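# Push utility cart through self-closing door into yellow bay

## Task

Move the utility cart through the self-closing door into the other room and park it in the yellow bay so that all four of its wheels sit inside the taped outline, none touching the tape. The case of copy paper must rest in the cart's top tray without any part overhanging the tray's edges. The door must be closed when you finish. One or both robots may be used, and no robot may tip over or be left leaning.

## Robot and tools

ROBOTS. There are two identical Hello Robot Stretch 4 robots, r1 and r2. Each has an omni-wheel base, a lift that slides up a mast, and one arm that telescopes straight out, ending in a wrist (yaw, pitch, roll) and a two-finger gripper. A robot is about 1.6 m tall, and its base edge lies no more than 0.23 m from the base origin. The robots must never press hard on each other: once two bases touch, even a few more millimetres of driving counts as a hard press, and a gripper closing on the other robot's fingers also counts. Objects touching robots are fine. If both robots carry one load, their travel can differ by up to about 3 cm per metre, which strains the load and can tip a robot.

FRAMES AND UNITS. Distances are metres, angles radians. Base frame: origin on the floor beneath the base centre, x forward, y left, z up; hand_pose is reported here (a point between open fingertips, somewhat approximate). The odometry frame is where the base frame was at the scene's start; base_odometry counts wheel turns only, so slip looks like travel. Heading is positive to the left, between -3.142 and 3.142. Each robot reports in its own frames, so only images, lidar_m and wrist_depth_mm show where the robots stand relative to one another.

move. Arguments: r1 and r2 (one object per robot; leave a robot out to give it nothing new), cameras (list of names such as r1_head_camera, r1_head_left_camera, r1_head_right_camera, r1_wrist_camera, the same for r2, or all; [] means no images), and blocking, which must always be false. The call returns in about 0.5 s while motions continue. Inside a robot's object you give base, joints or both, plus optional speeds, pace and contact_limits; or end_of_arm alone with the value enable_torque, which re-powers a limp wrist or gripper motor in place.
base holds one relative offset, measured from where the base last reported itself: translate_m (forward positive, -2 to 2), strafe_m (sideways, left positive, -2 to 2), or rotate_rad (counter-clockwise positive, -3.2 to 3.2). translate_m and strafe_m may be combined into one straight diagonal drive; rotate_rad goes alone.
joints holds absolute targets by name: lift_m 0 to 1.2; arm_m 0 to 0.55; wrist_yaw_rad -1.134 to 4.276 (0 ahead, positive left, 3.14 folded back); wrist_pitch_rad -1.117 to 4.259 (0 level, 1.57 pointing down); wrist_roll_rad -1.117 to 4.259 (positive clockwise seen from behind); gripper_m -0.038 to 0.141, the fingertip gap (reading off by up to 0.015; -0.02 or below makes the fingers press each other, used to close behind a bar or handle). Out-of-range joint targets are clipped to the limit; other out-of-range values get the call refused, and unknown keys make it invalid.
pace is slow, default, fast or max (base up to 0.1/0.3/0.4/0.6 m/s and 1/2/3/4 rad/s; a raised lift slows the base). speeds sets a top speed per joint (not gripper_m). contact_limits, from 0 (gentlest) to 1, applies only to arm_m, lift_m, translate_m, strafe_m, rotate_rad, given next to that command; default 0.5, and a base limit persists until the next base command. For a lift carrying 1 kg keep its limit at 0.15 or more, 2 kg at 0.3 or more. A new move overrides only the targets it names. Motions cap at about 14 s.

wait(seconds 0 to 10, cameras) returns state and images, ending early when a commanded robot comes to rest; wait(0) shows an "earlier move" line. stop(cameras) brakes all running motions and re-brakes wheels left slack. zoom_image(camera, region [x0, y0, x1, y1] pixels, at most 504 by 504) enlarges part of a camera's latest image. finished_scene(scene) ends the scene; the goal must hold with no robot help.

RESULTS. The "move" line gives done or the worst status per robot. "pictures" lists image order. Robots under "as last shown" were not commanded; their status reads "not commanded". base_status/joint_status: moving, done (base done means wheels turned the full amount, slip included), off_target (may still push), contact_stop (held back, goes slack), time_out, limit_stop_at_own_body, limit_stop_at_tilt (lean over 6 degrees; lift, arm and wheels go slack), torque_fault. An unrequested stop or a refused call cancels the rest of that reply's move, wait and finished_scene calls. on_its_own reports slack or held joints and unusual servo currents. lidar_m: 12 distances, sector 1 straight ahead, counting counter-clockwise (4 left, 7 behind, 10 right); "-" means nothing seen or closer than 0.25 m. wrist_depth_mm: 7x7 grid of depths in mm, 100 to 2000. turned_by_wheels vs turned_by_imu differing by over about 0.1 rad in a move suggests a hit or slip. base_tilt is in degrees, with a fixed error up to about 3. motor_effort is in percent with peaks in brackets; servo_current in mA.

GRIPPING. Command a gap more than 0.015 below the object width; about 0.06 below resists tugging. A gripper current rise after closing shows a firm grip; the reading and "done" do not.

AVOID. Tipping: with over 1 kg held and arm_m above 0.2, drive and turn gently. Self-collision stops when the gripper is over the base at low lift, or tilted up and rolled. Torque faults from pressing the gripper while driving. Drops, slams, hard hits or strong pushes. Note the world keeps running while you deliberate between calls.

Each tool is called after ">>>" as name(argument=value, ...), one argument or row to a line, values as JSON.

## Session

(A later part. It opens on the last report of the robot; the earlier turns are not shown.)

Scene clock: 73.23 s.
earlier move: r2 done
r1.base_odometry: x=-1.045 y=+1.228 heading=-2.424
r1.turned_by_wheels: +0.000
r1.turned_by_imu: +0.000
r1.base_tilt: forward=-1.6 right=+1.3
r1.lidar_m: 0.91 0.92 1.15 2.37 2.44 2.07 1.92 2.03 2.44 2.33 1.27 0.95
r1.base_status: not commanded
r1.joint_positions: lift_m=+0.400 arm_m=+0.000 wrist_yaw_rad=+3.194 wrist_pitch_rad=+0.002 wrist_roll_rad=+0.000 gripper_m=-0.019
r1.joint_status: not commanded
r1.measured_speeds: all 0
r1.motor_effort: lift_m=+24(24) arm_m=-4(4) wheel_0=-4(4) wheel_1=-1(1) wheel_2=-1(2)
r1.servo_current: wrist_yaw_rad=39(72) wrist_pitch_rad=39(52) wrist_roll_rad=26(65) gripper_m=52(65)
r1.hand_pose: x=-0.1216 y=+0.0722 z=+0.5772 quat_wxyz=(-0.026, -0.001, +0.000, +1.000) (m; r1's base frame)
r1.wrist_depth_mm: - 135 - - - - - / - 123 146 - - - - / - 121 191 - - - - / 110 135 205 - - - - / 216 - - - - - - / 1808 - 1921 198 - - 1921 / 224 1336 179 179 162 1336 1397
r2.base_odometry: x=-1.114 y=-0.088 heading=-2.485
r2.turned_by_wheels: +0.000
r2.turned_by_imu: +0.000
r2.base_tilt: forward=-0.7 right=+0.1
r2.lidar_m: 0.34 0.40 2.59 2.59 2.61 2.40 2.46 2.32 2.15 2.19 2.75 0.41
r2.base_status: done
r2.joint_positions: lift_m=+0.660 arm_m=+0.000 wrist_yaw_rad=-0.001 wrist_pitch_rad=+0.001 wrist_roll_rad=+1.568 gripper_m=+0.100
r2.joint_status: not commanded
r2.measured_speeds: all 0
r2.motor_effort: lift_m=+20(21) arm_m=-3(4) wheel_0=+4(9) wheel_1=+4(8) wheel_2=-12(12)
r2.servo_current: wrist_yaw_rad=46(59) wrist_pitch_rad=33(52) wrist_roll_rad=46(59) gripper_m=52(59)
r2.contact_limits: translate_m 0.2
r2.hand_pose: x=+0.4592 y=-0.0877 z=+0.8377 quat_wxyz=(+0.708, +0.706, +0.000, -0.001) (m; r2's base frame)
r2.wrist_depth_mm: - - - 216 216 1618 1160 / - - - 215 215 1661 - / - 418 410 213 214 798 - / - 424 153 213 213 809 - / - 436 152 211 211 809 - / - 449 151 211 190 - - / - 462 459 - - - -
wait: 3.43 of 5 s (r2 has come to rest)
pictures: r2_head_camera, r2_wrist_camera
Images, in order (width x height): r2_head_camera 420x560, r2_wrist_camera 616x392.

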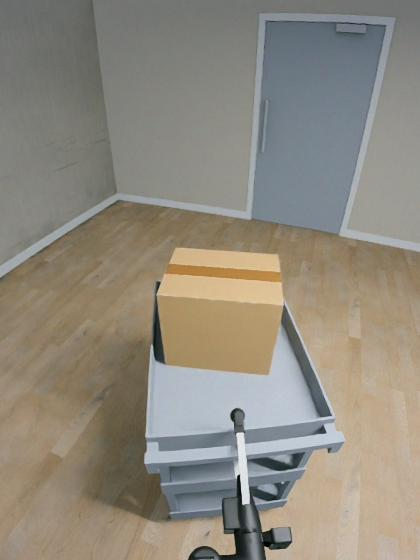

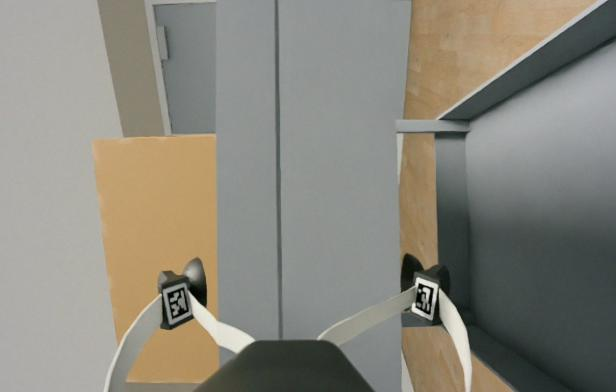

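>>> move(
  blocking=false,
  r2={"joints":{"gripper_m":0.01}},
  cameras=[],
)

>>> wait(
  seconds=3,
  cameras=[],
)

>>> move(
  blocking=false,
  r2={"base":{"strafe_m":-0.4},"contact_limits":{"strafe_m":0.4},"pace":"slow"},
  cameras=[],
)

>>> wait(
  seconds=7,
  cameras=[],
)

>>> move(
  blocking=false,
  r2={"base":{"rotate_rad":0.48},"pace":"slow"},
  cameras=[],
)

>>> wait(
  seconds=3,
  cameras=["r2_head_camera"],
)

Scene clock: 81.70 s.
move: r2 moving
r1: as last shown
r1.lidar_m: 0.90 0.95 1.14 2.38 2.44 2.06 1.94 2.02 2.44 2.34 1.25 0.93
r1.servo_current: wrist_yaw_rad=52(59) wrist_pitch_rad=39(46) wrist_roll_rad=52(65) gripper_m=52(59)
r1.wrist_depth_mm: - 135 - - - - - / - 123 146 - - - - / - 121 191 - - - - / 110 136 206 - - - - / 216 - - - - - - / 1756 - 1863 198 - - 1921 / 225 1336 178 180 162 1336 1366
r2.base_odometry: x=-1.114 y=-0.088 heading=-2.485
r2.turned_by_wheels: +0.000
r2.turned_by_imu: +0.001
r2.base_tilt: forward=-0.7 right=+0.1
r2.lidar_m: 0.36 0.39 2.58 2.62 2.62 2.42 2.47 2.33 2.16 2.19 2.77 0.41
r2.base_status: not commanded
r2.joint_positions: lift_m=+0.660 arm_m=+0.000 wrist_yaw_rad=-0.001 wrist_pitch_rad=+0.001 wrist_roll_rad=+1.568 gripper_m=+0.084
r2.joint_status: gripper_m moving
r2.measured_speeds: all 0
r2.motor_effort: lift_m=+20(21) arm_m=-3(4) wheel_0=+3(5) wheel_1=+4(5) wheel_2=-9(12)
r2.servo_current: wrist_yaw_rad=33(52) wrist_pitch_rad=39(46) wrist_roll_rad=52(65) gripper_m=176(176)
r2.contact_limits: translate_m 0.2
r2.hand_pose: x=+0.4592 y=-0.0877 z=+0.8377 quat_wxyz=(+0.708, +0.706, +0.000, -0.001) (m; r2's base frame)
r2.wrist_depth_mm: - - - 213 214 1618 1182 / - - - 212 213 1618 - / - 413 410 211 211 778 - / - 418 415 210 211 809 - / - 436 150 209 209 798 - / - 442 149 208 189 - - / - 459 455 - - 1983 -
pictures: none
No camera images: "cameras" was empty.

Scene clock: 82.93 s.
earlier move: r2 done
r1.base_odometry: x=-1.045 y=+1.228 heading=-2.424
r1.turned_by_wheels: +0.000
r1.turned_by_imu: +0.000
r1.base_tilt: forward=-1.6 right=+1.3
r1.lidar_m: 0.90 0.93 1.13 2.37 2.45 2.06 1.93 2.04 2.44 2.33 1.28 0.96
r1.base_status: not commanded
r1.joint_positions: lift_m=+0.400 arm_m=+0.000 wrist_yaw_rad=+3.194 wrist_pitch_rad=+0.002 wrist_roll_rad=+0.000 gripper_m=-0.019
r1.joint_status: not commanded
r1.measured_speeds: all 0
r1.motor_effort: lift_m=+24(24) arm_m=-4(4) wheel_0=-4(4) wheel_1=-1(1) wheel_2=-1(2)
r1.servo_current: wrist_yaw_rad=39(65) wrist_pitch_rad=46(52) wrist_roll_rad=46(65) gripper_m=52(59)
r1.hand_pose: x=-0.1216 y=+0.0722 z=+0.5772 quat_wxyz=(-0.026, -0.001, +0.000, +1.000) (m; r1's base frame)
r1.wrist_depth_mm: - 135 - - - - - / - 123 146 - - - - / - 121 191 - - - - / 110 136 206 - - - - / 216 - - - - - - / 1808 - 1983 198 - - 1921 / 225 1336 179 179 161 1366 1397
r2.base_odometry: x=-1.115 y=-0.088 heading=-2.485
r2.turned_by_wheels: +0.000
r2.turned_by_imu: +0.000
r2.base_tilt: forward=-0.7 right=+0.1
r2.lidar_m: 0.37 0.38 2.53 2.61 2.62 2.40 2.43 2.32 2.15 2.19 2.77 0.40
r2.base_status: not commanded
r2.joint_positions: lift_m=+0.660 arm_m=+0.000 wrist_yaw_rad=+0.000 wrist_pitch_rad=+0.002 wrist_roll_rad=+1.569 gripper_m=+0.012
r2.joint_status: all done
r2.measured_speeds: all 0
r2.motor_effort: lift_m=+20(21) arm_m=-4(4) wheel_0=+1(5) wheel_1=+3(5) wheel_2=-3(12)
r2.servo_current: wrist_yaw_rad=39(59) wrist_pitch_rad=52(52) wrist_roll_rad=52(65) gripper_m=202(429)
r2.contact_limits: translate_m 0.2
r2.hand_pose: x=+0.4593 y=-0.0875 z=+0.8373 quat_wxyz=(+0.708, +0.706, +0.001, -0.001) (m; r2's base frame)
r2.wrist_depth_mm: - - 141 201 202 1576 - / - - 141 201 201 1499 - / - 402 141 200 201 - - / - 413 140 200 200 809 - / - 421 140 200 201 - - / - 430 139 200 197 164 - / - 452 445 - - 1808 -
wait: 1.23 of 3 s (r2 has come to rest)
pictures: none
No camera images: "cameras" was empty.

Scene clock: 83.43 s.
move: r2 moving
r1: as last shown
r1.lidar_m: 0.91 0.94 1.17 2.37 2.46 2.04 1.94 2.01 2.42 2.34 1.26 0.97
r1.motor_effort: lift_m=+24(24) arm_m=-4(4) wheel_0=-3(4) wheel_1=-1(1) wheel_2=-1(1)
r1.servo_current: wrist_yaw_rad=46(59) wrist_pitch_rad=39(52) wrist_roll_rad=46(65) gripper_m=52(52)
r1.wrist_depth_mm: - 135 - - - - - / - 123 146 - - - - / - 121 191 - - - - / 110 135 206 - - - - / 216 - - - - - - / 1808 - 1921 198 - - 1921 / 224 1308 179 180 162 1336 1397
r2.base_odometry: x=-1.123 y=-0.077 heading=-2.485
r2.turned_by_wheels: +0.000
r2.turned_by_imu: +0.000
r2.base_tilt: forward=-0.7 right=+0.0
r2.lidar_m: 0.35 0.38 2.60 2.63 2.63 2.42 2.45 2.33 2.12 2.17 2.74 0.39
r2.base_status: strafe_m moving
r2.joint_positions: lift_m=+0.660 arm_m=+0.000 wrist_yaw_rad=+0.005 wrist_pitch_rad=+0.002 wrist_roll_rad=+1.569 gripper_m=+0.012
r2.joint_status: not commanded
r2.measured_speeds: translate_m=+0.000 strafe_m=-0.056 rotate_rad=-0.001 lift_m=+0.000 arm_m=+0.000 wrist_yaw_rad=+0.000 wrist_pitch_rad=+0.000 wrist_roll_rad=+0.000
r2.motor_effort: lift_m=+20(20) arm_m=-3(4) wheel_0=+10(13) wheel_1=-8(8) wheel_2=+0(2)
r2.servo_current: wrist_yaw_rad=52(52) wrist_pitch_rad=39(52) wrist_roll_rad=52(59) gripper_m=195(202)
r2.contact_limits: strafe_m 0.4
r2.hand_pose: x=+0.4597 y=-0.0861 z=+0.8373 quat_wxyz=(+0.708, +0.706, +0.003, +0.001) (m; r2's base frame)
r2.wrist_depth_mm: - - 140 200 200 1661 1118 / - - 140 200 201 1499 - / - 399 140 200 200 - - / - 410 140 200 200 798 - / - 424 140 200 200 768 - / - 427 139 199 191 166 - / - 449 449 - - 1661 -
pictures: none
No camera images: "cameras" was empty.

Scene clock: 88.07 s.
earlier move: r2 done
r1.base_odometry: x=-1.045 y=+1.228 heading=-2.424
r1.turned_by_wheels: +0.000
r1.turned_by_imu: +0.000
r1.base_tilt: forward=-1.5 right=+1.3
r1.lidar_m: 0.91 0.94 1.16 2.36 2.45 2.04 1.94 2.03 2.44 2.32 1.25 0.96
r1.base_status: not commanded
r1.joint_positions: lift_m=+0.400 arm_m=+0.000 wrist_yaw_rad=+3.194 wrist_pitch_rad=+0.002 wrist_roll_rad=+0.000 gripper_m=-0.019
r1.joint_status: not commanded
r1.measured_speeds: all 0
r1.motor_effort: lift_m=+24(24) arm_m=-4(4) wheel_0=-4(4) wheel_1=-1(1) wheel_2=-1(2)
r1.servo_current: wrist_yaw_rad=46(72) wrist_pitch_rad=39(52) wrist_roll_rad=46(72) gripper_m=52(59)
r1.hand_pose: x=-0.1216 y=+0.0722 z=+0.5772 quat_wxyz=(-0.026, -0.001, +0.000, +1.000) (m; r1's base frame)
r1.wrist_depth_mm: - 135 - - - - - / - 123 146 - - - - / - 121 190 - - - - / 110 136 206 - - - - / 216 - - - - - - / 1808 - 1921 199 - - 1921 / 225 1336 179 180 162 1336 1397
r2.base_odometry: x=-1.359 y=+0.228 heading=-2.484
r2.turned_by_wheels: +0.000
r2.turned_by_imu: +0.004
r2.base_tilt: forward=-0.7 right=+0.0
r2.lidar_m: 0.29 0.28 2.95 3.01 2.76 2.55 2.61 1.93 1.78 1.80 2.32 0.50
r2.base_status: done
r2.joint_positions: lift_m=+0.660 arm_m=+0.000 wrist_yaw_rad=+0.011 wrist_pitch_rad=-0.003 wrist_roll_rad=+1.571 gripper_m=+0.011
r2.joint_status: not commanded
r2.measured_speeds: all 0
r2.motor_effort: lift_m=+15(21) arm_m=+4(6) wheel_0=+8(18) wheel_1=-3(8) wheel_2=+3(4)
r2.servo_current: wrist_yaw_rad=78(78) wrist_pitch_rad=39(52) wrist_roll_rad=39(65) gripper_m=72(202)
r2.contact_limits: strafe_m 0.4
r2.hand_pose: x=+0.4602 y=-0.0842 z=+0.8394 quat_wxyz=(+0.707, +0.707, +0.003, +0.005) (m; r2's base frame)
r2.wrist_depth_mm: - - - - - 1863 1205 / - - - 322 - 1661 1182 / - - - 255 351 1618 424 / - - - 276 300 1808 512 / - - - 203 263 - - / - 462 189 182 182 809 - / - - 421 - 213 - -
wait: 4.63 of 7 s (r2 has come to rest)
pictures: none
No camera images: "cameras" was empty.

Scene clock: 88.57 s.
move: r2 moving
r1: as last shown
r1.base_tilt: forward=-1.6 right=+1.3
r1.lidar_m: 0.91 0.93 1.14 2.37 2.43 2.04 1.95 2.02 2.47 2.29 1.27 0.96
r1.servo_current: wrist_yaw_rad=52(52) wrist_pitch_rad=46(46) wrist_roll_rad=59(59) gripper_m=52(59)
r1.wrist_depth_mm: - 135 - - - - - / - 123 146 - - - - / - 121 191 - - - - / 110 136 206 - - - - / 216 - - - - - - / 1756 - 1983 198 - - 1983 / 225 1336 179 180 162 1336 1397
r2.base_odometry: x=-1.359 y=+0.228 heading=-2.361
r2.turned_by_wheels: +0.123
r2.turned_by_imu: +0.117
r2.base_tilt: forward=-0.7 right=+0.1
r2.lidar_m: 0.27 0.35 2.94 3.06 2.68 2.57 2.54 1.87 1.77 1.86 2.58 0.47
r2.base_status: rotate_rad moving
r2.joint_positions: lift_m=+0.660 arm_m=+0.000 wrist_yaw_rad=-0.016 wrist_pitch_rad=-0.003 wrist_roll_rad=+1.571 gripper_m=+0.011
r2.joint_status: not commanded
r2.measured_speeds: translate_m=-0.002 strafe_m=+0.002 rotate_rad=+0.490 lift_m=+0.000 arm_m=+0.000 wrist_yaw_rad=-0.075 wrist_pitch_rad=+0.000 wrist_roll_rad=+0.000
r2.motor_effort: lift_m=+15(15) arm_m=+4(4) wheel_0=-14(14) wheel_1=-10(10) wheel_2=-16(16)
r2.servo_current: wrist_yaw_rad=91(91) wrist_pitch_rad=39(46) wrist_roll_rad=52(52) gripper_m=65(72)
r2.hand_pose: x=+0.4579 y=-0.0919 z=+0.8394 quat_wxyz=(+0.707, +0.707, -0.007, -0.004) (m; r2's base frame)
r2.wrist_depth_mm: - - - 309 - 1756 1205 / - - - 322 353 355 355 / - - - 240 320 1863 1308 / - - - 213 281 1808 525 / - - - 193 250 1863 - / - 455 189 172 184 809 - / - - 415 - 208 - -
pictures: none
No camera images: "cameras" was empty.

Scene clock: 89.73 s.
earlier move: r2 done
r1.base_odometry: x=-1.045 y=+1.228 heading=-2.424
r1.turned_by_wheels: +0.000
r1.turned_by_imu: +0.000
r1.base_tilt: forward=-1.6 right=+1.2
r1.lidar_m: 0.90 0.95 1.15 2.37 2.45 2.06 1.93 2.03 2.43 2.33 1.26 0.95
r1.base_status: not commanded
r1.joint_positions: lift_m=+0.400 arm_m=+0.000 wrist_yaw_rad=+3.194 wrist_pitch_rad=+0.002 wrist_roll_rad=+0.000 gripper_m=-0.019
r1.joint_status: not commanded
r1.measured_speeds: all 0
r1.motor_effort: lift_m=+24(24) arm_m=-4(4) wheel_0=-4(4) wheel_1=-1(1) wheel_2=-1(2)
r1.servo_current: wrist_yaw_rad=59(65) wrist_pitch_rad=46(46) wrist_roll_rad=39(65) gripper_m=59(59)
r1.hand_pose: x=-0.1216 y=+0.0722 z=+0.5772 quat_wxyz=(-0.026, -0.001, +0.000, +1.000) (m; r1's base frame)
r1.wrist_depth_mm: - 135 - - - - - / - 123 146 - - - - / - 121 191 - - - - / 110 136 206 - - - - / 216 - - - - - - / 1756 - 1863 198 - - 1921 / 225 1336 179 180 161 1366 1397
r2.base_odometry: x=-1.359 y=+0.228 heading=-2.006
r2.turned_by_wheels: +0.355
r2.turned_by_imu: +0.301
r2.base_tilt: forward=-0.7 right=+0.1
r2.lidar_m: 0.39 0.39 2.98 2.93 2.57 2.60 2.05 1.76 1.78 2.13 3.21 0.45
r2.base_status: done
r2.joint_positions: lift_m=+0.660 arm_m=+0.000 wrist_yaw_rad=-0.015 wrist_pitch_rad=-0.003 wrist_roll_rad=+1.571 gripper_m=+0.010
r2.joint_status: not commanded
r2.measured_speeds: all 0
r2.motor_effort: lift_m=+15(15) arm_m=-4(4) wheel_0=-9(19) wheel_1=-5(11) wheel_2=-10(25)
r2.servo_current: wrist_yaw_rad=78(111) wrist_pitch_rad=46(46) wrist_roll_rad=59(65) gripper_m=65(72)
r2.hand_pose: x=+0.4580 y=-0.0917 z=+0.8394 quat_wxyz=(+0.707, +0.707, -0.007, -0.004) (m; r2's base frame)
r2.wrist_depth_mm: - - - 243 244 1808 1182 / - - - 184 242 1808 500 / - - - 240 240 798 - / - 459 452 240 239 831 - / - - 462 198 238 820 - / - - 189 179 184 820 - / - - 488 - - - -
wait: 1.17 of 3 s (r2 has come to rest)
pictures: r2_head_camera
Images, in order (width x height): r2_head_camera 420x560.

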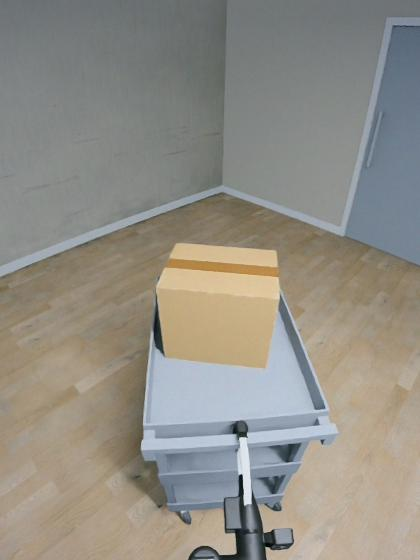

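>>> move(
  blocking=false,
  r2={"base":{"strafe_m":-0.4},"contact_limits":{"strafe_m":0.4},"pace":"slow"},
  cameras=[],
)

>>> wait(
  seconds=7,
  cameras=[],
)

>>> move(
  blocking=false,
  r2={"base":{"rotate_rad":0.48},"pace":"slow"},
  cameras=[],
)

>>> wait(
  seconds=3,
  cameras=[],
)

>>> move(
  blocking=false,
  r2={"base":{"strafe_m":-0.4},"contact_limits":{"strafe_m":0.4},"pace":"slow"},
  cameras=[],
)

>>> wait(
  seconds=7,
  cameras=[],
)

>>> move(
  blocking=false,
  r2={"base":{"rotate_rad":0.48},"pace":"slow"},
  cameras=[],
)

>>> wait(
  seconds=3,
  cameras=["r2_head_camera","r2_head_left_camera"],
)

Scene clock: 102.13 s.
move: r2 moving
r1: as last shown
r1.base_tilt: forward=-1.6 right=+1.3
r1.lidar_m: 0.91 0.95 1.16 2.37 2.45 2.07 1.94 2.01 2.45 2.33 1.23 0.96
r1.motor_effort: lift_m=+24(24) arm_m=-4(4) wheel_0=-3(4) wheel_1=-1(1) wheel_2=-1(1)
r1.servo_current: wrist_yaw_rad=46(52) wrist_pitch_rad=46(52) wrist_roll_rad=33(72) gripper_m=52(59)
r1.wrist_depth_mm: - 135 - - - - - / - 123 146 - - - - / - 121 191 - - - - / 110 136 206 - - - - / 217 - - - - - - / 1756 - 1983 198 - - 1921 / 224 1308 179 180 162 1336 1430
r2.base_odometry: x=-1.372 y=+0.234 heading=-2.006
r2.turned_by_wheels: +0.000
r2.turned_by_imu: +0.001
r2.base_tilt: forward=-0.7 right=+0.1
r2.lidar_m: 0.37 0.41 2.95 2.95 2.61 2.61 2.01 1.76 1.76 2.12 3.19 0.43
r2.base_status: strafe_m moving
r2.joint_positions: lift_m=+0.660 arm_m=+0.000 wrist_yaw_rad=-0.006 wrist_pitch_rad=-0.003 wrist_roll_rad=+1.571 gripper_m=+0.010
r2.joint_status: not commanded
r2.measured_speeds: translate_m=+0.000 strafe_m=-0.056 rotate_rad=+0.001 lift_m=+0.000 arm_m=+0.000 wrist_yaw_rad=+0.053 wrist_pitch_rad=+0.000 wrist_roll_rad=+0.000
r2.motor_effort: lift_m=+15(15) arm_m=-4(4) wheel_0=+7(9) wheel_1=-7(9) wheel_2=-1(7)
r2.servo_current: wrist_yaw_rad=65(91) wrist_pitch_rad=39(46) wrist_roll_rad=46(65) gripper_m=65(72)
r2.contact_limits: strafe_m 0.4
r2.hand_pose: x=+0.4588 y=-0.0890 z=+0.8394 quat_wxyz=(+0.707, +0.707, -0.003, -0.001) (m; r2's base frame)
r2.wrist_depth_mm: - - - 241 239 1756 1205 / - - - 239 240 1808 - / - - - 238 239 798 - / - 462 445 238 239 831 - / - 469 462 209 236 820 - / - - 190 179 184 831 - / - - 496 - - - -
pictures: none
No camera images: "cameras" was empty.

Scene clock: 106.80 s.
earlier move: r2 done
r1.base_odometry: x=-1.045 y=+1.228 heading=-2.424
r1.turned_by_wheels: +0.000
r1.turned_by_imu: +0.000
r1.base_tilt: forward=-1.6 right=+1.3
r1.lidar_m: 0.90 0.94 1.13 2.37 2.43 2.03 1.93 2.04 2.46 2.32 1.23 0.97
r1.base_status: not commanded
r1.joint_positions: lift_m=+0.400 arm_m=+0.000 wrist_yaw_rad=+3.194 wrist_pitch_rad=+0.002 wrist_roll_rad=+0.000 gripper_m=-0.019
r1.joint_status: not commanded
r1.measured_speeds: all 0
r1.motor_effort: lift_m=+24(24) arm_m=-4(4) wheel_0=-3(4) wheel_1=-1(1) wheel_2=-1(2)
r1.servo_current: wrist_yaw_rad=65(72) wrist_pitch_rad=39(52) wrist_roll_rad=46(72) gripper_m=52(59)
r1.hand_pose: x=-0.1216 y=+0.0722 z=+0.5772 quat_wxyz=(-0.026, -0.001, +0.000, +1.000) (m; r1's base frame)
r1.wrist_depth_mm: - 135 - - - - - / - 123 146 - - - - / - 121 191 - - - - / 110 135 206 - - - - / 216 - - - - - - / 1756 - 1921 198 - - 1921 / 224 1281 178 179 162 1397 1430
r2.base_odometry: x=-1.721 y=+0.396 heading=-2.005
r2.turned_by_wheels: +0.000
r2.turned_by_imu: +0.004
r2.base_tilt: forward=-0.7 right=+0.1
r2.lidar_m: 0.29 0.30 3.23 3.27 2.88 2.89 1.74 1.52 1.52 1.81 2.92 0.49
r2.base_status: done
r2.joint_positions: lift_m=+0.660 arm_m=+0.000 wrist_yaw_rad=+0.008 wrist_pitch_rad=-0.003 wrist_roll_rad=+1.571 gripper_m=+0.010
r2.joint_status: not commanded
r2.measured_speeds: all 0
r2.motor_effort: lift_m=+15(15) arm_m=+2(4) wheel_0=+7(18) wheel_1=-3(9) wheel_2=+4(7)
r2.servo_current: wrist_yaw_rad=65(91) wrist_pitch_rad=39(52) wrist_roll_rad=33(65) gripper_m=65(72)
r2.contact_limits: strafe_m 0.4
r2.hand_pose: x=+0.4600 y=-0.0851 z=+0.8394 quat_wxyz=(+0.707, +0.707, +0.002, +0.004) (m; r2's base frame)
r2.wrist_depth_mm: - - - - - 1756 1229 / - - - 317 345 1464 345 / - - - 244 322 1708 1229 / - - - 272 286 1863 517 / - - - 202 259 - - / - 452 189 185 182 809 - / - - 427 - 217 - -
wait: 4.67 of 7 s (r2 has come to rest)
pictures: none
No camera images: "cameras" was empty.

Scene clock: 107.30 s.
move: r2 moving
r1: as last shown
r1.base_tilt: forward=-1.6 right=+1.2
r1.lidar_m: 0.90 0.93 1.16 2.38 2.43 2.06 1.93 2.02 2.46 2.34 1.26 0.97
r1.motor_effort: lift_m=+24(24) arm_m=-4(4) wheel_0=-3(4) wheel_1=-1(1) wheel_2=-1(1)
r1.servo_current: wrist_yaw_rad=59(59) wrist_pitch_rad=39(46) wrist_roll_rad=52(65) gripper_m=59(59)
r1.wrist_depth_mm: - 135 - - - - - / - 123 146 - - - - / - 121 191 - - - - / 111 135 206 - - - - / 216 - - - - - - / 1808 - 1983 198 - - 1983 / 225 1336 179 179 162 1366 1430
r2.base_odometry: x=-1.721 y=+0.397 heading=-1.882
r2.turned_by_wheels: +0.123
r2.turned_by_imu: +0.118
r2.base_tilt: forward=-0.8 right=+0.1
r2.lidar_m: 0.31 0.32 3.22 3.09 2.89 2.36 1.61 1.50 1.54 1.98 2.89 0.47
r2.base_status: rotate_rad moving
r2.joint_positions: lift_m=+0.660 arm_m=+0.000 wrist_yaw_rad=-0.015 wrist_pitch_rad=-0.003 wrist_roll_rad=+1.571 gripper_m=+0.010
r2.joint_status: not commanded
r2.measured_speeds: translate_m=-0.001 strafe_m=+0.001 rotate_rad=+0.480 lift_m=+0.000 arm_m=+0.000 wrist_yaw_rad=-0.075 wrist_pitch_rad=+0.000 wrist_roll_rad=+0.000
r2.motor_effort: lift_m=+15(15) arm_m=+1(2) wheel_0=-13(14) wheel_1=-11(11) wheel_2=-15(15)
r2.servo_current: wrist_yaw_rad=91(91) wrist_pitch_rad=46(46) wrist_roll_rad=39(46) gripper_m=59(72)
r2.hand_pose: x=+0.4579 y=-0.0917 z=+0.8394 quat_wxyz=(+0.707, +0.707, -0.007, -0.004) (m; r2's base frame)
r2.wrist_depth_mm: - - - 281 - 1808 1205 / - - - 309 334 340 336 / - - - 281 300 1756 1205 / - - - 208 267 - - / - - 459 192 246 820 - / - 449 189 174 184 798 - / - - 424 - 212 - -
pictures: none
No camera images: "cameras" was empty.

Scene clock: 108.47 s.
earlier move: r2 done
r1.base_odometry: x=-1.045 y=+1.228 heading=-2.424
r1.turned_by_wheels: +0.000
r1.turned_by_imu: +0.000
r1.base_tilt: forward=-1.6 right=+1.3
r1.lidar_m: 0.91 0.95 1.16 2.37 2.46 2.05 1.93 2.03 2.44 2.33 1.29 0.97
r1.base_status: not commanded
r1.joint_positions: lift_m=+0.400 arm_m=+0.000 wrist_yaw_rad=+3.194 wrist_pitch_rad=+0.002 wrist_roll_rad=+0.000 gripper_m=-0.019
r1.joint_status: not commanded
r1.measured_speeds: all 0
r1.motor_effort: lift_m=+24(24) arm_m=-4(4) wheel_0=-4(4) wheel_1=-1(1) wheel_2=-1(2)
r1.servo_current: wrist_yaw_rad=39(78) wrist_pitch_rad=46(52) wrist_roll_rad=52(65) gripper_m=52(59)
r1.hand_pose: x=-0.1216 y=+0.0722 z=+0.5772 quat_wxyz=(-0.026, -0.001, +0.000, +1.000) (m; r1's base frame)
r1.wrist_depth_mm: - 135 - - - - - / - 123 146 - - - - / - 121 190 - - - - / 110 136 206 - - - - / 216 - - - - - - / 1808 - 1983 198 - - 1983 / 224 1336 179 179 162 1397 1397
r2.base_odometry: x=-1.721 y=+0.396 heading=-1.527
r2.turned_by_wheels: +0.355
r2.turned_by_imu: +0.315
r2.base_tilt: forward=-0.7 right=+0.1
r2.lidar_m: 0.42 0.43 3.44 2.90 2.88 1.81 1.52 1.52 1.74 2.90 2.90 0.44
r2.base_status: done
r2.joint_positions: lift_m=+0.660 arm_m=+0.000 wrist_yaw_rad=-0.010 wrist_pitch_rad=-0.003 wrist_roll_rad=+1.571 gripper_m=+0.010
r2.joint_status: not commanded
r2.measured_speeds: all 0
r2.motor_effort: lift_m=+15(15) arm_m=-4(4) wheel_0=-10(15) wheel_1=-5(11) wheel_2=-10(24)
r2.servo_current: wrist_yaw_rad=59(111) wrist_pitch_rad=46(46) wrist_roll_rad=52(59) gripper_m=59(72)
r2.hand_pose: x=+0.4585 y=-0.0902 z=+0.8394 quat_wxyz=(+0.707, +0.707, -0.005, -0.002) (m; r2's base frame)
r2.wrist_depth_mm: - - - 220 221 1756 1182 / - - - 224 224 809 - / - 439 427 227 228 809 - / - 466 452 232 231 842 - / - - 477 200 236 831 - / - - 189 180 185 - - / - - - - 242 1756 504
wait: 1.17 of 3 s (r2 has come to rest)
pictures: none
No camera images: "cameras" was empty.

Scene clock: 108.97 s.
move: r2 moving
r1: as last shown
r1.base_tilt: forward=-1.6 right=+1.2
r1.lidar_m: 0.91 0.93 1.16 2.38 2.45 2.07 1.94 2.03 2.44 2.34 1.29 0.97
r1.motor_effort: lift_m=+24(24) arm_m=-4(4) wheel_0=-4(4) wheel_1=-1(1) wheel_2=-1(1)
r1.servo_current: wrist_yaw_rad=26(59) wrist_pitch_rad=39(46) wrist_roll_rad=52(52) gripper_m=52(52)
r1.wrist_depth_mm: - 135 - - - - - / - 123 146 - - - - / - 121 190 - - - - / 110 136 206 - - - - / 216 - - - - - - / 1756 - 1863 199 - - 1921 / 224 1336 179 180 162 1336 1397
r2.base_odometry: x=-1.736 y=+0.396 heading=-1.527
r2.turned_by_wheels: +0.000
r2.turned_by_imu: +0.000
r2.base_tilt: forward=-0.7 right=+0.1
r2.lidar_m: 0.40 0.44 3.45 2.93 2.90 1.78 1.52 1.51 1.72 2.90 2.90 0.44
r2.base_status: strafe_m moving
r2.joint_positions: lift_m=+0.660 arm_m=+0.000 wrist_yaw_rad=-0.004 wrist_pitch_rad=-0.003 wrist_roll_rad=+1.571 gripper_m=+0.010
r2.joint_status: not commanded
r2.measured_speeds: translate_m=+0.000 strafe_m=-0.056 rotate_rad=+0.001 lift_m=+0.000 arm_m=+0.000 wrist_yaw_rad=+0.046 wrist_pitch_rad=+0.000 wrist_roll_rad=+0.000
r2.motor_effort: lift_m=+15(15) arm_m=-4(4) wheel_0=+8(11) wheel_1=-6(10) wheel_2=+0(8)
r2.servo_current: wrist_yaw_rad=52(72) wrist_pitch_rad=46(46) wrist_roll_rad=39(52) gripper_m=52(65)
r2.contact_limits: strafe_m 0.4
r2.hand_pose: x=+0.4589 y=-0.0887 z=+0.8394 quat_wxyz=(+0.707, +0.707, -0.003, +0.000) (m; r2's base frame)
r2.wrist_depth_mm: - - - 218 218 1756 1205 / - - - 221 222 798 - / - 436 430 226 226 809 - / - 466 445 229 231 820 - / - - 477 234 235 - - / - - 189 179 183 - - / - - - - 241 1863 504
pictures: none
No camera images: "cameras" was empty.

Scene clock: 113.63 s.
earlier move: r2 done
r1.base_odometry: x=-1.045 y=+1.228 heading=-2.424
r1.turned_by_wheels: +0.000
r1.turned_by_imu: +0.000
r1.base_tilt: forward=-1.6 right=+1.3
r1.lidar_m: 0.88 0.93 1.16 2.38 2.44 2.04 1.92 2.04 2.42 2.33 1.25 0.95
r1.base_status: not commanded
r1.joint_positions: lift_m=+0.400 arm_m=+0.000 wrist_yaw_rad=+3.194 wrist_pitch_rad=+0.002 wrist_roll_rad=+0.000 gripper_m=-0.019
r1.joint_status: not commanded
r1.measured_speeds: all 0
r1.motor_effort: lift_m=+24(24) arm_m=-4(4) wheel_0=-4(4) wheel_1=+0(1) wheel_2=-1(2)
r1.servo_current: wrist_yaw_rad=46(72) wrist_pitch_rad=46(52) wrist_roll_rad=65(72) gripper_m=59(59)
r1.hand_pose: x=-0.1216 y=+0.0722 z=+0.5772 quat_wxyz=(-0.026, -0.001, +0.000, +1.000) (m; r1's base frame)
r1.wrist_depth_mm: - 135 - - - - - / - 123 146 - - - - / - 121 191 - - - - / 110 136 206 - - - - / 218 - - - - - - / 1808 - 1863 199 - - 1921 / 224 1336 180 179 162 1336 1397
r2.base_odometry: x=-2.121 y=+0.379 heading=-1.527
r2.turned_by_wheels: +0.000
r2.turned_by_imu: +0.003
r2.base_tilt: forward=-0.7 right=+0.0
r2.lidar_m: 0.36 0.31 3.82 3.30 3.00 1.66 1.41 1.39 1.60 2.55 2.54 0.48
r2.base_status: done
r2.joint_positions: lift_m=+0.660 arm_m=+0.000 wrist_yaw_rad=+0.008 wrist_pitch_rad=-0.003 wrist_roll_rad=+1.571 gripper_m=+0.010
r2.joint_status: not commanded
r2.measured_speeds: all 0
r2.motor_effort: lift_m=+15(15) arm_m=+4(4) wheel_0=+7(18) wheel_1=-4(10) wheel_2=+0(8)
r2.servo_current: wrist_yaw_rad=52(78) wrist_pitch_rad=39(52) wrist_roll_rad=46(59) gripper_m=59(72)
r2.contact_limits: strafe_m 0.4
r2.hand_pose: x=+0.4600 y=-0.0851 z=+0.8394 quat_wxyz=(+0.707, +0.707, +0.002, +0.004) (m; r2's base frame)
r2.wrist_depth_mm: - - - 253 - 1618 1205 / - - - 290 309 320 319 / - - - 273 287 1808 508 / - - - 206 264 - - / - - 459 195 248 820 - / - 459 186 184 183 798 - / - - 439 - - - -
wait: 4.67 of 7 s (r2 has come to rest)
pictures: none
No camera images: "cameras" was empty.

Scene clock: 114.13 s.
move: r2 moving
r1: as last shown
r1.base_tilt: forward=-1.6 right=+1.2
r1.lidar_m: 0.91 0.94 1.14 2.38 2.44 2.04 1.94 2.02 2.46 2.35 1.28 0.97
r1.motor_effort: lift_m=+24(24) arm_m=-4(4) wheel_0=-3(4) wheel_1=-1(1) wheel_2=-1(2)
r1.servo_current: wrist_yaw_rad=52(65) wrist_pitch_rad=33(46) wrist_roll_rad=46(52) gripper_m=46(59)
r1.wrist_depth_mm: - 135 - - - - - / - 123 146 - - - - / - 121 191 - - - - / 110 136 206 - - - - / 216 - - - - - - / 1756 - 1921 198 - - 1863 / 225 1366 179 180 162 1336 1397
r2.base_odometry: x=-2.121 y=+0.379 heading=-1.403
r2.turned_by_wheels: +0.124
r2.turned_by_imu: +0.119
r2.base_tilt: forward=-0.7 right=+0.1
r2.lidar_m: 0.35 0.34 3.59 3.26 2.49 1.58 1.38 1.42 1.73 2.51 2.55 0.48
r2.base_status: rotate_rad moving
r2.joint_positions: lift_m=+0.660 arm_m=+0.000 wrist_yaw_rad=-0.014 wrist_pitch_rad=-0.003 wrist_roll_rad=+1.571 gripper_m=+0.010
r2.joint_status: not commanded
r2.measured_speeds: translate_m=+0.000 strafe_m=+0.000 rotate_rad=+0.486 lift_m=+0.000 arm_m=+0.000 wrist_yaw_rad=-0.046 wrist_pitch_rad=+0.000 wrist_roll_rad=+0.000
r2.motor_effort: lift_m=+15(15) arm_m=+4(4) wheel_0=-16(16) wheel_1=-10(10) wheel_2=-17(17)
r2.servo_current: wrist_yaw_rad=91(91) wrist_pitch_rad=46(46) wrist_roll_rad=46(59) gripper_m=59(65)
r2.hand_pose: x=+0.4581 y=-0.0914 z=+0.8394 quat_wxyz=(+0.707, +0.707, -0.006, -0.004) (m; r2's base frame)
r2.wrist_depth_mm: - - - 263 301 300 300 / - - - 276 289 1661 1205 / - - - 263 270 1808 512 / - - - 249 256 842 - / - 459 455 192 243 820 - / - 452 189 179 185 809 - / - - 439 - - - -
pictures: none
No camera images: "cameras" was empty.

Scene clock: 115.30 s.
earlier move: r2 done
r1.base_odometry: x=-1.045 y=+1.228 heading=-2.424
r1.turned_by_wheels: +0.000
r1.turned_by_imu: +0.000
r1.base_tilt: forward=-1.6 right=+1.3
r1.lidar_m: 0.91 0.93 1.13 2.36 2.45 2.06 1.93 2.04 2.43 2.33 1.26 0.97
r1.base_status: not commanded
r1.joint_positions: lift_m=+0.400 arm_m=+0.000 wrist_yaw_rad=+3.194 wrist_pitch_rad=+0.002 wrist_roll_rad=+0.000 gripper_m=-0.019
r1.joint_status: not commanded
r1.measured_speeds: all 0
r1.motor_effort: lift_m=+24(24) arm_m=-4(4) wheel_0=-4(4) wheel_1=-1(1) wheel_2=-1(2)
r1.servo_current: wrist_yaw_rad=46(72) wrist_pitch_rad=46(52) wrist_roll_rad=52(65) gripper_m=59(65)
r1.hand_pose: x=-0.1216 y=+0.0722 z=+0.5772 quat_wxyz=(-0.026, -0.001, +0.000, +1.000) (m; r1's base frame)
r1.wrist_depth_mm: - 135 - - - - - / - 123 146 - - - - / - 121 191 - - - - / 110 136 206 - - - - / 216 - - - - - - / 1756 - 1921 199 - - 1921 / 226 1308 179 180 162 1366 1397
r2.base_odometry: x=-2.121 y=+0.379 heading=-1.049
r2.turned_by_wheels: +0.355
r2.turned_by_imu: +0.339
r2.base_tilt: forward=-0.7 right=+0.1
r2.lidar_m: 0.45 3.66 3.30 3.28 1.73 1.42 1.41 1.56 2.46 2.54 2.82 0.41
r2.base_status: done
r2.joint_positions: lift_m=+0.660 arm_m=+0.000 wrist_yaw_rad=-0.008 wrist_pitch_rad=-0.003 wrist_roll_rad=+1.571 gripper_m=+0.010
r2.joint_status: not commanded
r2.measured_speeds: all 0
r2.motor_effort: lift_m=+15(15) arm_m=-4(4) wheel_0=-9(16) wheel_1=-5(10) wheel_2=-9(23)
r2.servo_current: wrist_yaw_rad=59(91) wrist_pitch_rad=39(52) wrist_roll_rad=46(59) gripper_m=65(65)
r2.hand_pose: x=+0.4586 y=-0.0897 z=+0.8394 quat_wxyz=(+0.707, +0.707, -0.004, -0.002) (m; r2's base frame)
r2.wrist_depth_mm: - - - 189 192 732 - / - 407 404 199 202 750 - / - 436 427 156 211 809 - / - - 459 218 222 831 - / - - 500 220 234 - - / - - 189 183 183 1808 504 / - - - - 257 1808 462
wait: 1.17 of 3 s (r2 has come to rest)
pictures: r2_head_camera, r2_head_left_camera
Images, in order (width x height): r2_head_camera 420x560, r2_head_left_camera 420x672.

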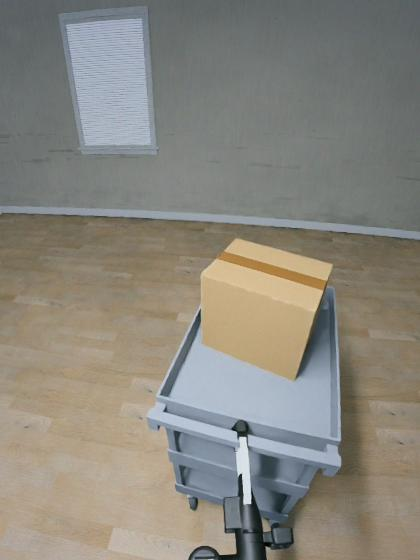

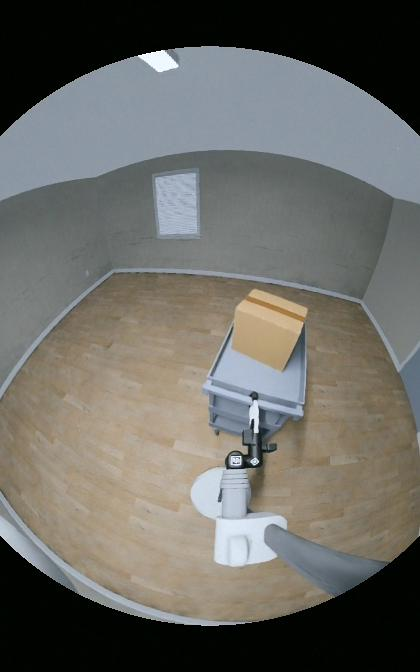

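>>> move(
  blocking=false,
  r2={"base":{"strafe_m":-0.4},"contact_limits":{"strafe_m":0.4},"pace":"slow"},
  cameras=[],
)

>>> wait(
  seconds=7,
  cameras=[],
)

>>> move(
  blocking=false,
  r2={"base":{"rotate_rad":0.48},"pace":"slow"},
  cameras=[],
)

>>> wait(
  seconds=3,
  cameras=[],
)

>>> move(
  blocking=false,
  r2={"base":{"strafe_m":-0.4},"contact_limits":{"strafe_m":0.4},"pace":"slow"},
  cameras=[],
)

>>> wait(
  seconds=7,
  cameras=[],
)

>>> move(
  blocking=false,
  r2={"base":{"rotate_rad":0.48},"pace":"slow"},
  cameras=[],
)

>>> wait(
  seconds=3,
  cameras=["r2_head_camera","r2_head_left_camera","r2_head_right_camera"],
)

Scene clock: 124.10 s.
move: r2 moving
r1: as last shown
r1.lidar_m: 0.89 0.95 1.16 2.36 2.45 2.06 1.94 2.01 2.43 2.31 1.26 0.94
r1.motor_effort: lift_m=+24(24) arm_m=-4(4) wheel_0=-4(4) wheel_1=+0(1) wheel_2=-2(2)
r1.servo_current: wrist_yaw_rad=39(65) wrist_pitch_rad=46(46) wrist_roll_rad=59(59) gripper_m=52(59)
r1.wrist_depth_mm: - 135 - - - - - / - 123 146 - - - - / - 121 191 - - - - / 110 135 206 - - - - / 216 - - - - - - / 1756 - 1921 198 - - 1921 / 226 1308 179 179 162 1366 1397
r2.base_odometry: x=-2.133 y=+0.372 heading=-1.049
r2.turned_by_wheels: +0.000
r2.turned_by_imu: +0.001
r2.base_tilt: forward=-0.7 right=+0.0
r2.lidar_m: 0.44 0.50 3.29 3.29 1.71 1.43 1.38 1.56 2.49 2.53 2.80 0.41
r2.base_status: strafe_m moving
r2.joint_positions: lift_m=+0.660 arm_m=+0.000 wrist_yaw_rad=-0.003 wrist_pitch_rad=-0.003 wrist_roll_rad=+1.571 gripper_m=+0.010
r2.joint_status: not commanded
r2.measured_speeds: translate_m=+0.000 strafe_m=-0.056 rotate_rad=+0.002 lift_m=+0.000 arm_m=+0.000 wrist_yaw_rad=+0.021 wrist_pitch_rad=+0.000 wrist_roll_rad=+0.000
r2.motor_effort: lift_m=+15(15) arm_m=-4(4) wheel_0=+8(10) wheel_1=-6(10) wheel_2=-1(7)
r2.servo_current: wrist_yaw_rad=39(65) wrist_pitch_rad=46(46) wrist_roll_rad=46(52) gripper_m=59(65)
r2.contact_limits: strafe_m 0.4
r2.hand_pose: x=+0.4590 y=-0.0884 z=+0.8394 quat_wxyz=(+0.707, +0.707, -0.002, +0.000) (m; r2's base frame)
r2.wrist_depth_mm: - - 569 185 189 723 - / - 404 392 194 198 750 - / - 439 424 204 208 798 - / - 484 459 216 220 - - / - - 504 227 232 - - / - - 188 181 185 1863 504 / - - - - 256 1661 462
pictures: none
No camera images: "cameras" was empty.

Scene clock: 128.77 s.
earlier move: r2 done
r1.base_odometry: x=-1.045 y=+1.228 heading=-2.424
r1.turned_by_wheels: +0.000
r1.turned_by_imu: +0.000
r1.base_tilt: forward=-1.6 right=+1.3
r1.lidar_m: 0.88 0.94 1.15 2.34 2.43 2.05 1.94 2.01 2.44 2.31 1.28 0.93
r1.base_status: not commanded
r1.joint_positions: lift_m=+0.400 arm_m=+0.000 wrist_yaw_rad=+3.194 wrist_pitch_rad=+0.002 wrist_roll_rad=+0.000 gripper_m=-0.019
r1.joint_status: not commanded
r1.measured_speeds: all 0
r1.motor_effort: lift_m=+24(24) arm_m=-4(4) wheel_0=-3(4) wheel_1=+0(1) wheel_2=-1(2)
r1.servo_current: wrist_yaw_rad=52(65) wrist_pitch_rad=46(52) wrist_roll_rad=52(72) gripper_m=52(59)
r1.hand_pose: x=-0.1216 y=+0.0722 z=+0.5772 quat_wxyz=(-0.026, -0.001, +0.000, +1.000) (m; r1's base frame)
r1.wrist_depth_mm: - 135 - - - - - / - 123 146 - - - - / - 121 191 - - - - / 110 136 207 - - - - / 216 - - - - - - / 1756 - 1863 198 - - 1921 / 224 1336 179 179 162 1336 1397
r2.base_odometry: x=-2.467 y=+0.180 heading=-1.049
r2.turned_by_wheels: +0.000
r2.turned_by_imu: +0.002
r2.base_tilt: forward=-0.7 right=+0.0
r2.lidar_m: 0.38 0.39 3.70 3.47 1.82 1.48 1.47 1.64 2.15 2.14 2.41 0.46
r2.base_status: done
r2.joint_positions: lift_m=+0.660 arm_m=+0.000 wrist_yaw_rad=+0.010 wrist_pitch_rad=-0.003 wrist_roll_rad=+1.571 gripper_m=+0.010
r2.joint_status: not commanded
r2.measured_speeds: all 0
r2.motor_effort: lift_m=+15(15) arm_m=-4(4) wheel_0=+6(19) wheel_1=-5(10) wheel_2=+0(7)
r2.servo_current: wrist_yaw_rad=65(78) wrist_pitch_rad=39(52) wrist_roll_rad=65(65) gripper_m=65(65)
r2.contact_limits: strafe_m 0.4
r2.hand_pose: x=+0.4601 y=-0.0846 z=+0.8394 quat_wxyz=(+0.707, +0.707, +0.002, +0.005) (m; r2's base frame)
r2.wrist_depth_mm: - - - 199 260 273 270 / - - - 254 255 1756 1229 / - - - 249 250 1708 - / - - 452 245 247 831 - / - 466 459 201 243 820 - / - - 188 182 177 809 - / - - 480 - - - -
wait: 4.67 of 7 s (r2 has come to rest)
pictures: none
No camera images: "cameras" was empty.

Scene clock: 129.27 s.
move: r2 moving
r1: as last shown
r1.lidar_m: 0.91 0.92 1.13 2.36 2.46 2.05 1.94 2.03 2.43 2.34 1.24 0.96
r1.motor_effort: lift_m=+24(24) arm_m=-4(4) wheel_0=-4(4) wheel_1=+0(1) wheel_2=-1(1)
r1.servo_current: wrist_yaw_rad=59(59) wrist_pitch_rad=39(52) wrist_roll_rad=46(59) gripper_m=52(59)
r1.wrist_depth_mm: - 135 - - - - - / - 123 146 - - - - / - 121 191 - - - - / 110 136 206 - - - - / 216 - - - - - - / 1808 - 1921 198 - - 1983 / 225 1336 180 179 162 1336 1397
r2.base_odometry: x=-2.468 y=+0.180 heading=-0.925
r2.turned_by_wheels: +0.124
r2.turned_by_imu: +0.120
r2.base_tilt: forward=-0.7 right=+0.1
r2.lidar_m: 0.37 0.40 3.67 2.76 1.70 1.47 1.46 1.78 2.13 2.14 2.47 0.44
r2.base_status: rotate_rad moving
r2.joint_positions: lift_m=+0.660 arm_m=+0.000 wrist_yaw_rad=-0.011 wrist_pitch_rad=-0.003 wrist_roll_rad=+1.571 gripper_m=+0.010
r2.joint_status: not commanded
r2.measured_speeds: translate_m=+0.001 strafe_m=-0.001 rotate_rad=+0.485 lift_m=+0.000 arm_m=+0.000 wrist_yaw_rad=-0.030 wrist_pitch_rad=+0.000 wrist_roll_rad=+0.000
r2.motor_effort: lift_m=+15(15) arm_m=-4(4) wheel_0=-13(15) wheel_1=-8(10) wheel_2=-15(15)
r2.servo_current: wrist_yaw_rad=65(65) wrist_pitch_rad=39(46) wrist_roll_rad=39(65) gripper_m=65(65)
r2.hand_pose: x=+0.4584 y=-0.0905 z=+0.8394 quat_wxyz=(+0.707, +0.707, -0.005, -0.003) (m; r2's base frame)
r2.wrist_depth_mm: - - - 244 244 1808 1205 / - - - 242 243 1983 512 / - - - 241 242 809 - / - 459 452 240 238 820 - / - 473 466 198 237 820 - / - - 189 180 185 820 - / - - 484 - - - -
pictures: none
No camera images: "cameras" was empty.

Scene clock: 130.43 s.
earlier move: r2 done
r1.base_odometry: x=-1.045 y=+1.228 heading=-2.424
r1.turned_by_wheels: +0.000
r1.turned_by_imu: +0.000
r1.base_tilt: forward=-1.6 right=+1.3
r1.lidar_m: 0.90 0.93 1.14 2.38 2.45 2.07 1.94 2.02 2.45 2.32 1.25 0.96
r1.base_status: not commanded
r1.joint_positions: lift_m=+0.400 arm_m=+0.000 wrist_yaw_rad=+3.194 wrist_pitch_rad=+0.002 wrist_roll_rad=+0.000 gripper_m=-0.019
r1.joint_status: not commanded
r1.measured_speeds: all 0
r1.motor_effort: lift_m=+24(24) arm_m=-4(4) wheel_0=-3(4) wheel_1=-1(1) wheel_2=-1(2)
r1.servo_current: wrist_yaw_rad=59(65) wrist_pitch_rad=46(52) wrist_roll_rad=52(65) gripper_m=52(65)
r1.hand_pose: x=-0.1216 y=+0.0722 z=+0.5772 quat_wxyz=(-0.026, -0.001, +0.000, +1.000) (m; r1's base frame)
r1.wrist_depth_mm: - 135 - - - - - / - 123 146 - - - - / - 121 190 - - - - / 110 136 206 - - - - / 217 - - - - - - / 1808 - 1921 198 - - 1921 / 225 1308 179 179 162 1336 1397
r2.base_odometry: x=-2.467 y=+0.179 heading=-0.570
r2.turned_by_wheels: +0.354
r2.turned_by_imu: +0.344
r2.base_tilt: forward=-0.6 right=+0.1
r2.lidar_m: 0.45 3.71 3.66 1.88 1.49 1.45 1.59 2.17 2.14 2.34 3.31 0.37
r2.base_status: done
r2.joint_positions: lift_m=+0.660 arm_m=+0.000 wrist_yaw_rad=-0.009 wrist_pitch_rad=-0.003 wrist_roll_rad=+1.571 gripper_m=+0.010
r2.joint_status: not commanded
r2.measured_speeds: all 0
r2.motor_effort: lift_m=+15(15) arm_m=-4(4) wheel_0=-10(16) wheel_1=-5(10) wheel_2=-7(18)
r2.servo_current: wrist_yaw_rad=59(72) wrist_pitch_rad=46(52) wrist_roll_rad=59(65) gripper_m=59(65)
r2.hand_pose: x=+0.4585 y=-0.0901 z=+0.8394 quat_wxyz=(+0.707, +0.707, -0.005, -0.002) (m; r2's base frame)
r2.wrist_depth_mm: - 357 349 164 165 - - / - 392 373 177 178 741 - / - 452 430 136 195 - - / - - 492 205 212 - - / - - - 221 234 - 525 / - - 187 179 183 1863 473 / - - - - - 1808 1308
wait: 1.17 of 3 s (r2 has come to rest)
pictures: none
No camera images: "cameras" was empty.

Scene clock: 130.93 s.
move: r2 moving
r1: as last shown
r1.lidar_m: 0.90 0.92 1.15 2.36 2.41 2.06 1.92 2.03 2.46 2.34 1.23 0.95
r1.motor_effort: lift_m=+24(24) arm_m=-4(4) wheel_0=-4(4) wheel_1=-1(1) wheel_2=-1(2)
r1.servo_current: wrist_yaw_rad=39(65) wrist_pitch_rad=46(52) wrist_roll_rad=52(59) gripper_m=52(59)
r1.wrist_depth_mm: - 135 - - - - - / - 123 146 - - - - / - 121 191 - - - - / 111 136 205 - - - - / 217 - - - - - - / 1756 - 1863 199 - - 1863 / 226 1308 179 179 162 1336 1397
r2.base_odometry: x=-2.475 y=+0.168 heading=-0.571
r2.turned_by_wheels: +0.000
r2.turned_by_imu: +0.000
r2.base_tilt: forward=-0.7 right=+0.0
r2.lidar_m: 0.45 3.72 3.67 1.88 1.47 1.48 1.63 2.17 2.13 2.32 3.32 0.35
r2.base_status: strafe_m moving
r2.joint_positions: lift_m=+0.660 arm_m=+0.000 wrist_yaw_rad=-0.004 wrist_pitch_rad=-0.003 wrist_roll_rad=+1.571 gripper_m=+0.010
r2.joint_status: not commanded
r2.measured_speeds: translate_m=-0.001 strafe_m=-0.056 rotate_rad=+0.004 lift_m=+0.000 arm_m=+0.000 wrist_yaw_rad=+0.046 wrist_pitch_rad=+0.000 wrist_roll_rad=+0.000
r2.motor_effort: lift_m=+15(15) arm_m=-4(4) wheel_0=+9(9) wheel_1=-8(10) wheel_2=-1(5)
r2.servo_current: wrist_yaw_rad=46(78) wrist_pitch_rad=39(46) wrist_roll_rad=39(52) gripper_m=65(65)
r2.contact_limits: strafe_m 0.4
r2.hand_pose: x=+0.4590 y=-0.0886 z=+0.8394 quat_wxyz=(+0.707, +0.707, -0.003, +0.000) (m; r2's base frame)
r2.wrist_depth_mm: - 353 111 159 161 - - / - 387 368 172 174 - - / - 449 427 184 190 - - / - - 492 144 204 - - / - - - 213 230 - 525 / - - 188 180 185 1808 473 / - - - - - 1863 1229
pictures: none
No camera images: "cameras" was empty.

Scene clock: 135.60 s.
earlier move: r2 done
r1.base_odometry: x=-1.045 y=+1.228 heading=-2.424
r1.turned_by_wheels: +0.000
r1.turned_by_imu: +0.000
r1.base_tilt: forward=-1.6 right=+1.3
r1.lidar_m: 0.90 0.94 1.16 2.36 2.44 2.07 1.94 2.02 2.44 2.32 1.29 0.95
r1.base_status: not commanded
r1.joint_positions: lift_m=+0.400 arm_m=+0.000 wrist_yaw_rad=+3.194 wrist_pitch_rad=+0.002 wrist_roll_rad=+0.000 gripper_m=-0.019
r1.joint_status: not commanded
r1.measured_speeds: all 0
r1.motor_effort: lift_m=+24(24) arm_m=-4(4) wheel_0=-4(4) wheel_1=-1(1) wheel_2=-1(2)
r1.servo_current: wrist_yaw_rad=59(72) wrist_pitch_rad=46(52) wrist_roll_rad=39(72) gripper_m=52(65)
r1.hand_pose: x=-0.1216 y=+0.0722 z=+0.5772 quat_wxyz=(-0.026, -0.001, +0.000, +1.000) (m; r1's base frame)
r1.wrist_depth_mm: - 135 - - - - - / - 123 146 - - - - / - 121 191 - - - - / 110 135 206 - - - - / 217 - - - - - - / 1756 - 1921 198 - - 1983 / 225 1336 179 179 162 1336 1397
r2.base_odometry: x=-2.683 y=-0.157 heading=-0.570
r2.turned_by_wheels: +0.000
r2.turned_by_imu: +0.002
r2.base_tilt: forward=-0.6 right=+0.1
r2.lidar_m: 0.41 0.47 3.98 2.16 1.76 1.72 1.87 1.84 1.82 1.95 3.04 0.41
r2.base_status: done
r2.joint_positions: lift_m=+0.660 arm_m=+0.000 wrist_yaw_rad=+0.012 wrist_pitch_rad=-0.003 wrist_roll_rad=+1.571 gripper_m=+0.010
r2.joint_status: not commanded
r2.measured_speeds: all 0
r2.motor_effort: lift_m=+15(15) arm_m=-4(4) wheel_0=+6(22) wheel_1=-4(10) wheel_2=+0(5)
r2.servo_current: wrist_yaw_rad=78(85) wrist_pitch_rad=52(52) wrist_roll_rad=46(59) gripper_m=59(72)
r2.contact_limits: strafe_m 0.4
r2.hand_pose: x=+0.4604 y=-0.0838 z=+0.8394 quat_wxyz=(+0.707, +0.707, +0.003, +0.006) (m; r2's base frame)
r2.wrist_depth_mm: - - - 196 199 723 - / - - 439 205 206 759 - / - 433 424 159 215 798 - / - 477 452 222 224 831 - / - - 492 229 234 - - / - - 189 181 182 1863 - / - - - - 251 1863 492
wait: 4.67 of 7 s (r2 has come to rest)
pictures: none
No camera images: "cameras" was empty.

Scene clock: 136.10 s.
move: r2 moving
r1: as last shown
r1.base_tilt: forward=-1.6 right=+1.2
r1.lidar_m: 0.90 0.94 1.15 2.37 2.45 2.05 1.93 2.03 2.41 2.32 1.28 0.96
r1.motor_effort: lift_m=+24(24) arm_m=-4(4) wheel_0=-3(4) wheel_1=-1(1) wheel_2=-1(2)
r1.servo_current: wrist_yaw_rad=39(52) wrist_pitch_rad=39(46) wrist_roll_rad=46(59) gripper_m=59(59)
r1.wrist_depth_mm: - 135 - - - - - / - 123 146 - - - - / - 121 191 - - - - / 110 136 206 - - - - / 216 - - - - - - / 1708 - 1921 199 - - 1983 / 226 1336 179 179 161 1336 1397
r2.base_odometry: x=-2.683 y=-0.157 heading=-0.446
r2.turned_by_wheels: +0.124
r2.turned_by_imu: +0.120
r2.base_tilt: forward=-0.7 right=+0.1
r2.lidar_m: 0.41 3.97 3.49 2.03 1.72 1.71 1.99 1.84 1.83 2.08 3.02 0.42
r2.base_status: rotate_rad moving
r2.joint_positions: lift_m=+0.660 arm_m=+0.000 wrist_yaw_rad=-0.007 wrist_pitch_rad=-0.003 wrist_roll_rad=+1.571 gripper_m=+0.010
r2.joint_status: not commanded
r2.measured_speeds: translate_m=+0.001 strafe_m=+0.001 rotate_rad=+0.486 lift_m=+0.000 arm_m=+0.000 wrist_yaw_rad=+0.000 wrist_pitch_rad=+0.000 wrist_roll_rad=+0.000
r2.motor_effort: lift_m=+15(15) arm_m=-4(4) wheel_0=-9(13) wheel_1=-9(10) wheel_2=-12(12)
r2.servo_current: wrist_yaw_rad=52(78) wrist_pitch_rad=46(46) wrist_roll_rad=33(52) gripper_m=59(65)
r2.hand_pose: x=+0.4587 y=-0.0894 z=+0.8394 quat_wxyz=(+0.707, +0.707, -0.004, -0.001) (m; r2's base frame)
r2.wrist_depth_mm: - - 477 187 191 732 - / - 397 397 196 199 750 - / - 442 433 154 211 788 - / - - 466 218 221 - - / - - 521 211 236 - - / - - 187 184 183 1808 500 / - - - - - 1756 1308
pictures: none
No camera images: "cameras" was empty.

Scene clock: 137.27 s.
earlier move: r2 done
r1.base_odometry: x=-1.045 y=+1.228 heading=-2.424
r1.turned_by_wheels: +0.000
r1.turned_by_imu: +0.000
r1.base_tilt: forward=-1.6 right=+1.3
r1.lidar_m: 0.92 0.95 1.15 2.36 2.44 2.05 1.92 2.02 2.44 2.31 1.24 0.95
r1.base_status: not commanded
r1.joint_positions: lift_m=+0.400 arm_m=+0.000 wrist_yaw_rad=+3.194 wrist_pitch_rad=+0.002 wrist_roll_rad=+0.000 gripper_m=-0.019
r1.joint_status: not commanded
r1.measured_speeds: all 0
r1.motor_effort: lift_m=+24(24) arm_m=-4(4) wheel_0=-4(4) wheel_1=-1(1) wheel_2=-1(2)
r1.servo_current: wrist_yaw_rad=46(65) wrist_pitch_rad=39(52) wrist_roll_rad=52(59) gripper_m=52(59)
r1.hand_pose: x=-0.1216 y=+0.0722 z=+0.5772 quat_wxyz=(-0.026, -0.001, +0.000, +1.000) (m; r1's base frame)
r1.wrist_depth_mm: - 135 - - - - - / - 123 146 - - - - / - 121 191 - - - - / 110 136 206 - - - - / 216 - - - - - - / 1708 - 1921 198 - - 1921 / 224 1336 179 179 161 1336 1430
r2.base_odometry: x=-2.683 y=-0.157 heading=-0.092
r2.turned_by_wheels: +0.354
r2.turned_by_imu: +0.343
r2.base_tilt: forward=-0.7 right=+0.1
r2.lidar_m: 0.46 3.94 2.31 1.77 1.71 1.87 1.87 1.81 1.95 2.86 0.32 0.33
r2.base_status: done
r2.joint_positions: lift_m=+0.660 arm_m=+0.000 wrist_yaw_rad=-0.008 wrist_pitch_rad=-0.003 wrist_roll_rad=+1.571 gripper_m=+0.010
r2.joint_status: not commanded
r2.measured_speeds: all 0
r2.motor_effort: lift_m=+15(15) arm_m=-4(4) wheel_0=-5(19) wheel_1=-6(10) wheel_2=-6(13)
r2.servo_current: wrist_yaw_rad=65(78) wrist_pitch_rad=39(52) wrist_roll_rad=52(72) gripper_m=52(65)
r2.hand_pose: x=+0.4586 y=-0.0897 z=+0.8394 quat_wxyz=(+0.707, +0.707, -0.004, -0.002) (m; r2's base frame)
r2.wrist_depth_mm: - 357 - - 125 - - / - 424 - - 144 - - / - - - 166 165 1618 - / - - 112 187 193 1661 477 / - - - 202 232 1863 1255 / - - 178 176 184 355 349 / - - - - - 1808 1255
wait: 1.17 of 3 s (r2 has come to rest)
pictures: r2_head_camera, r2_head_left_camera, r2_head_right_camera
Images, in order (width x height): r2_head_camera 420x560, r2_head_left_camera 420x672, r2_head_right_camera 420x672.

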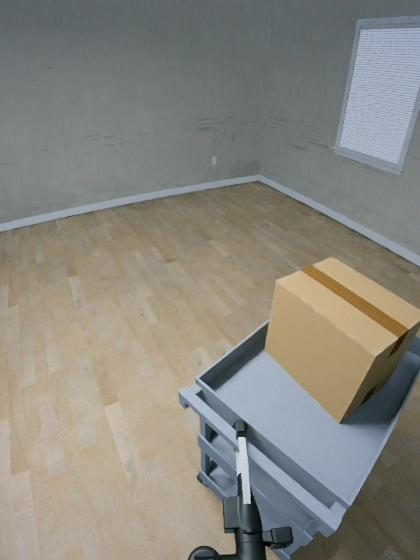

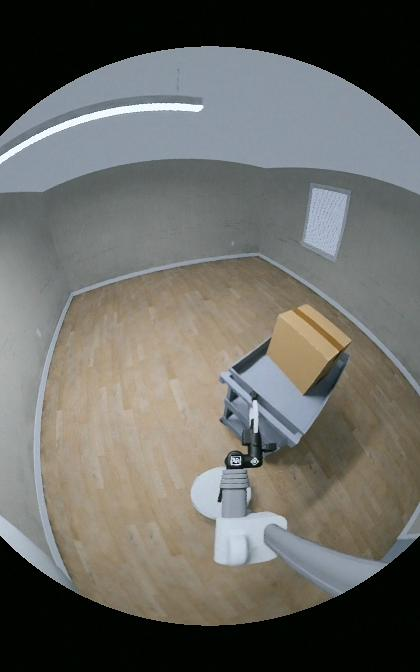

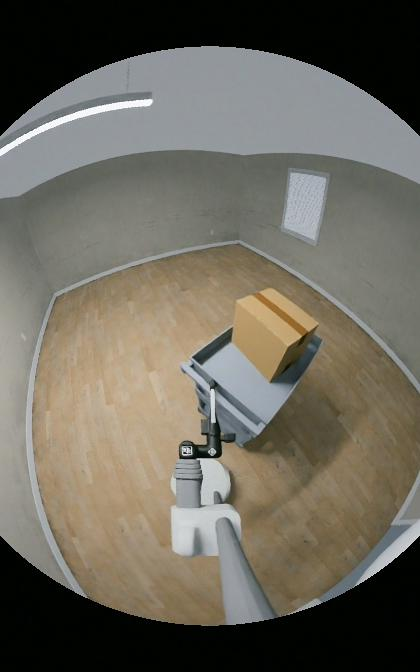

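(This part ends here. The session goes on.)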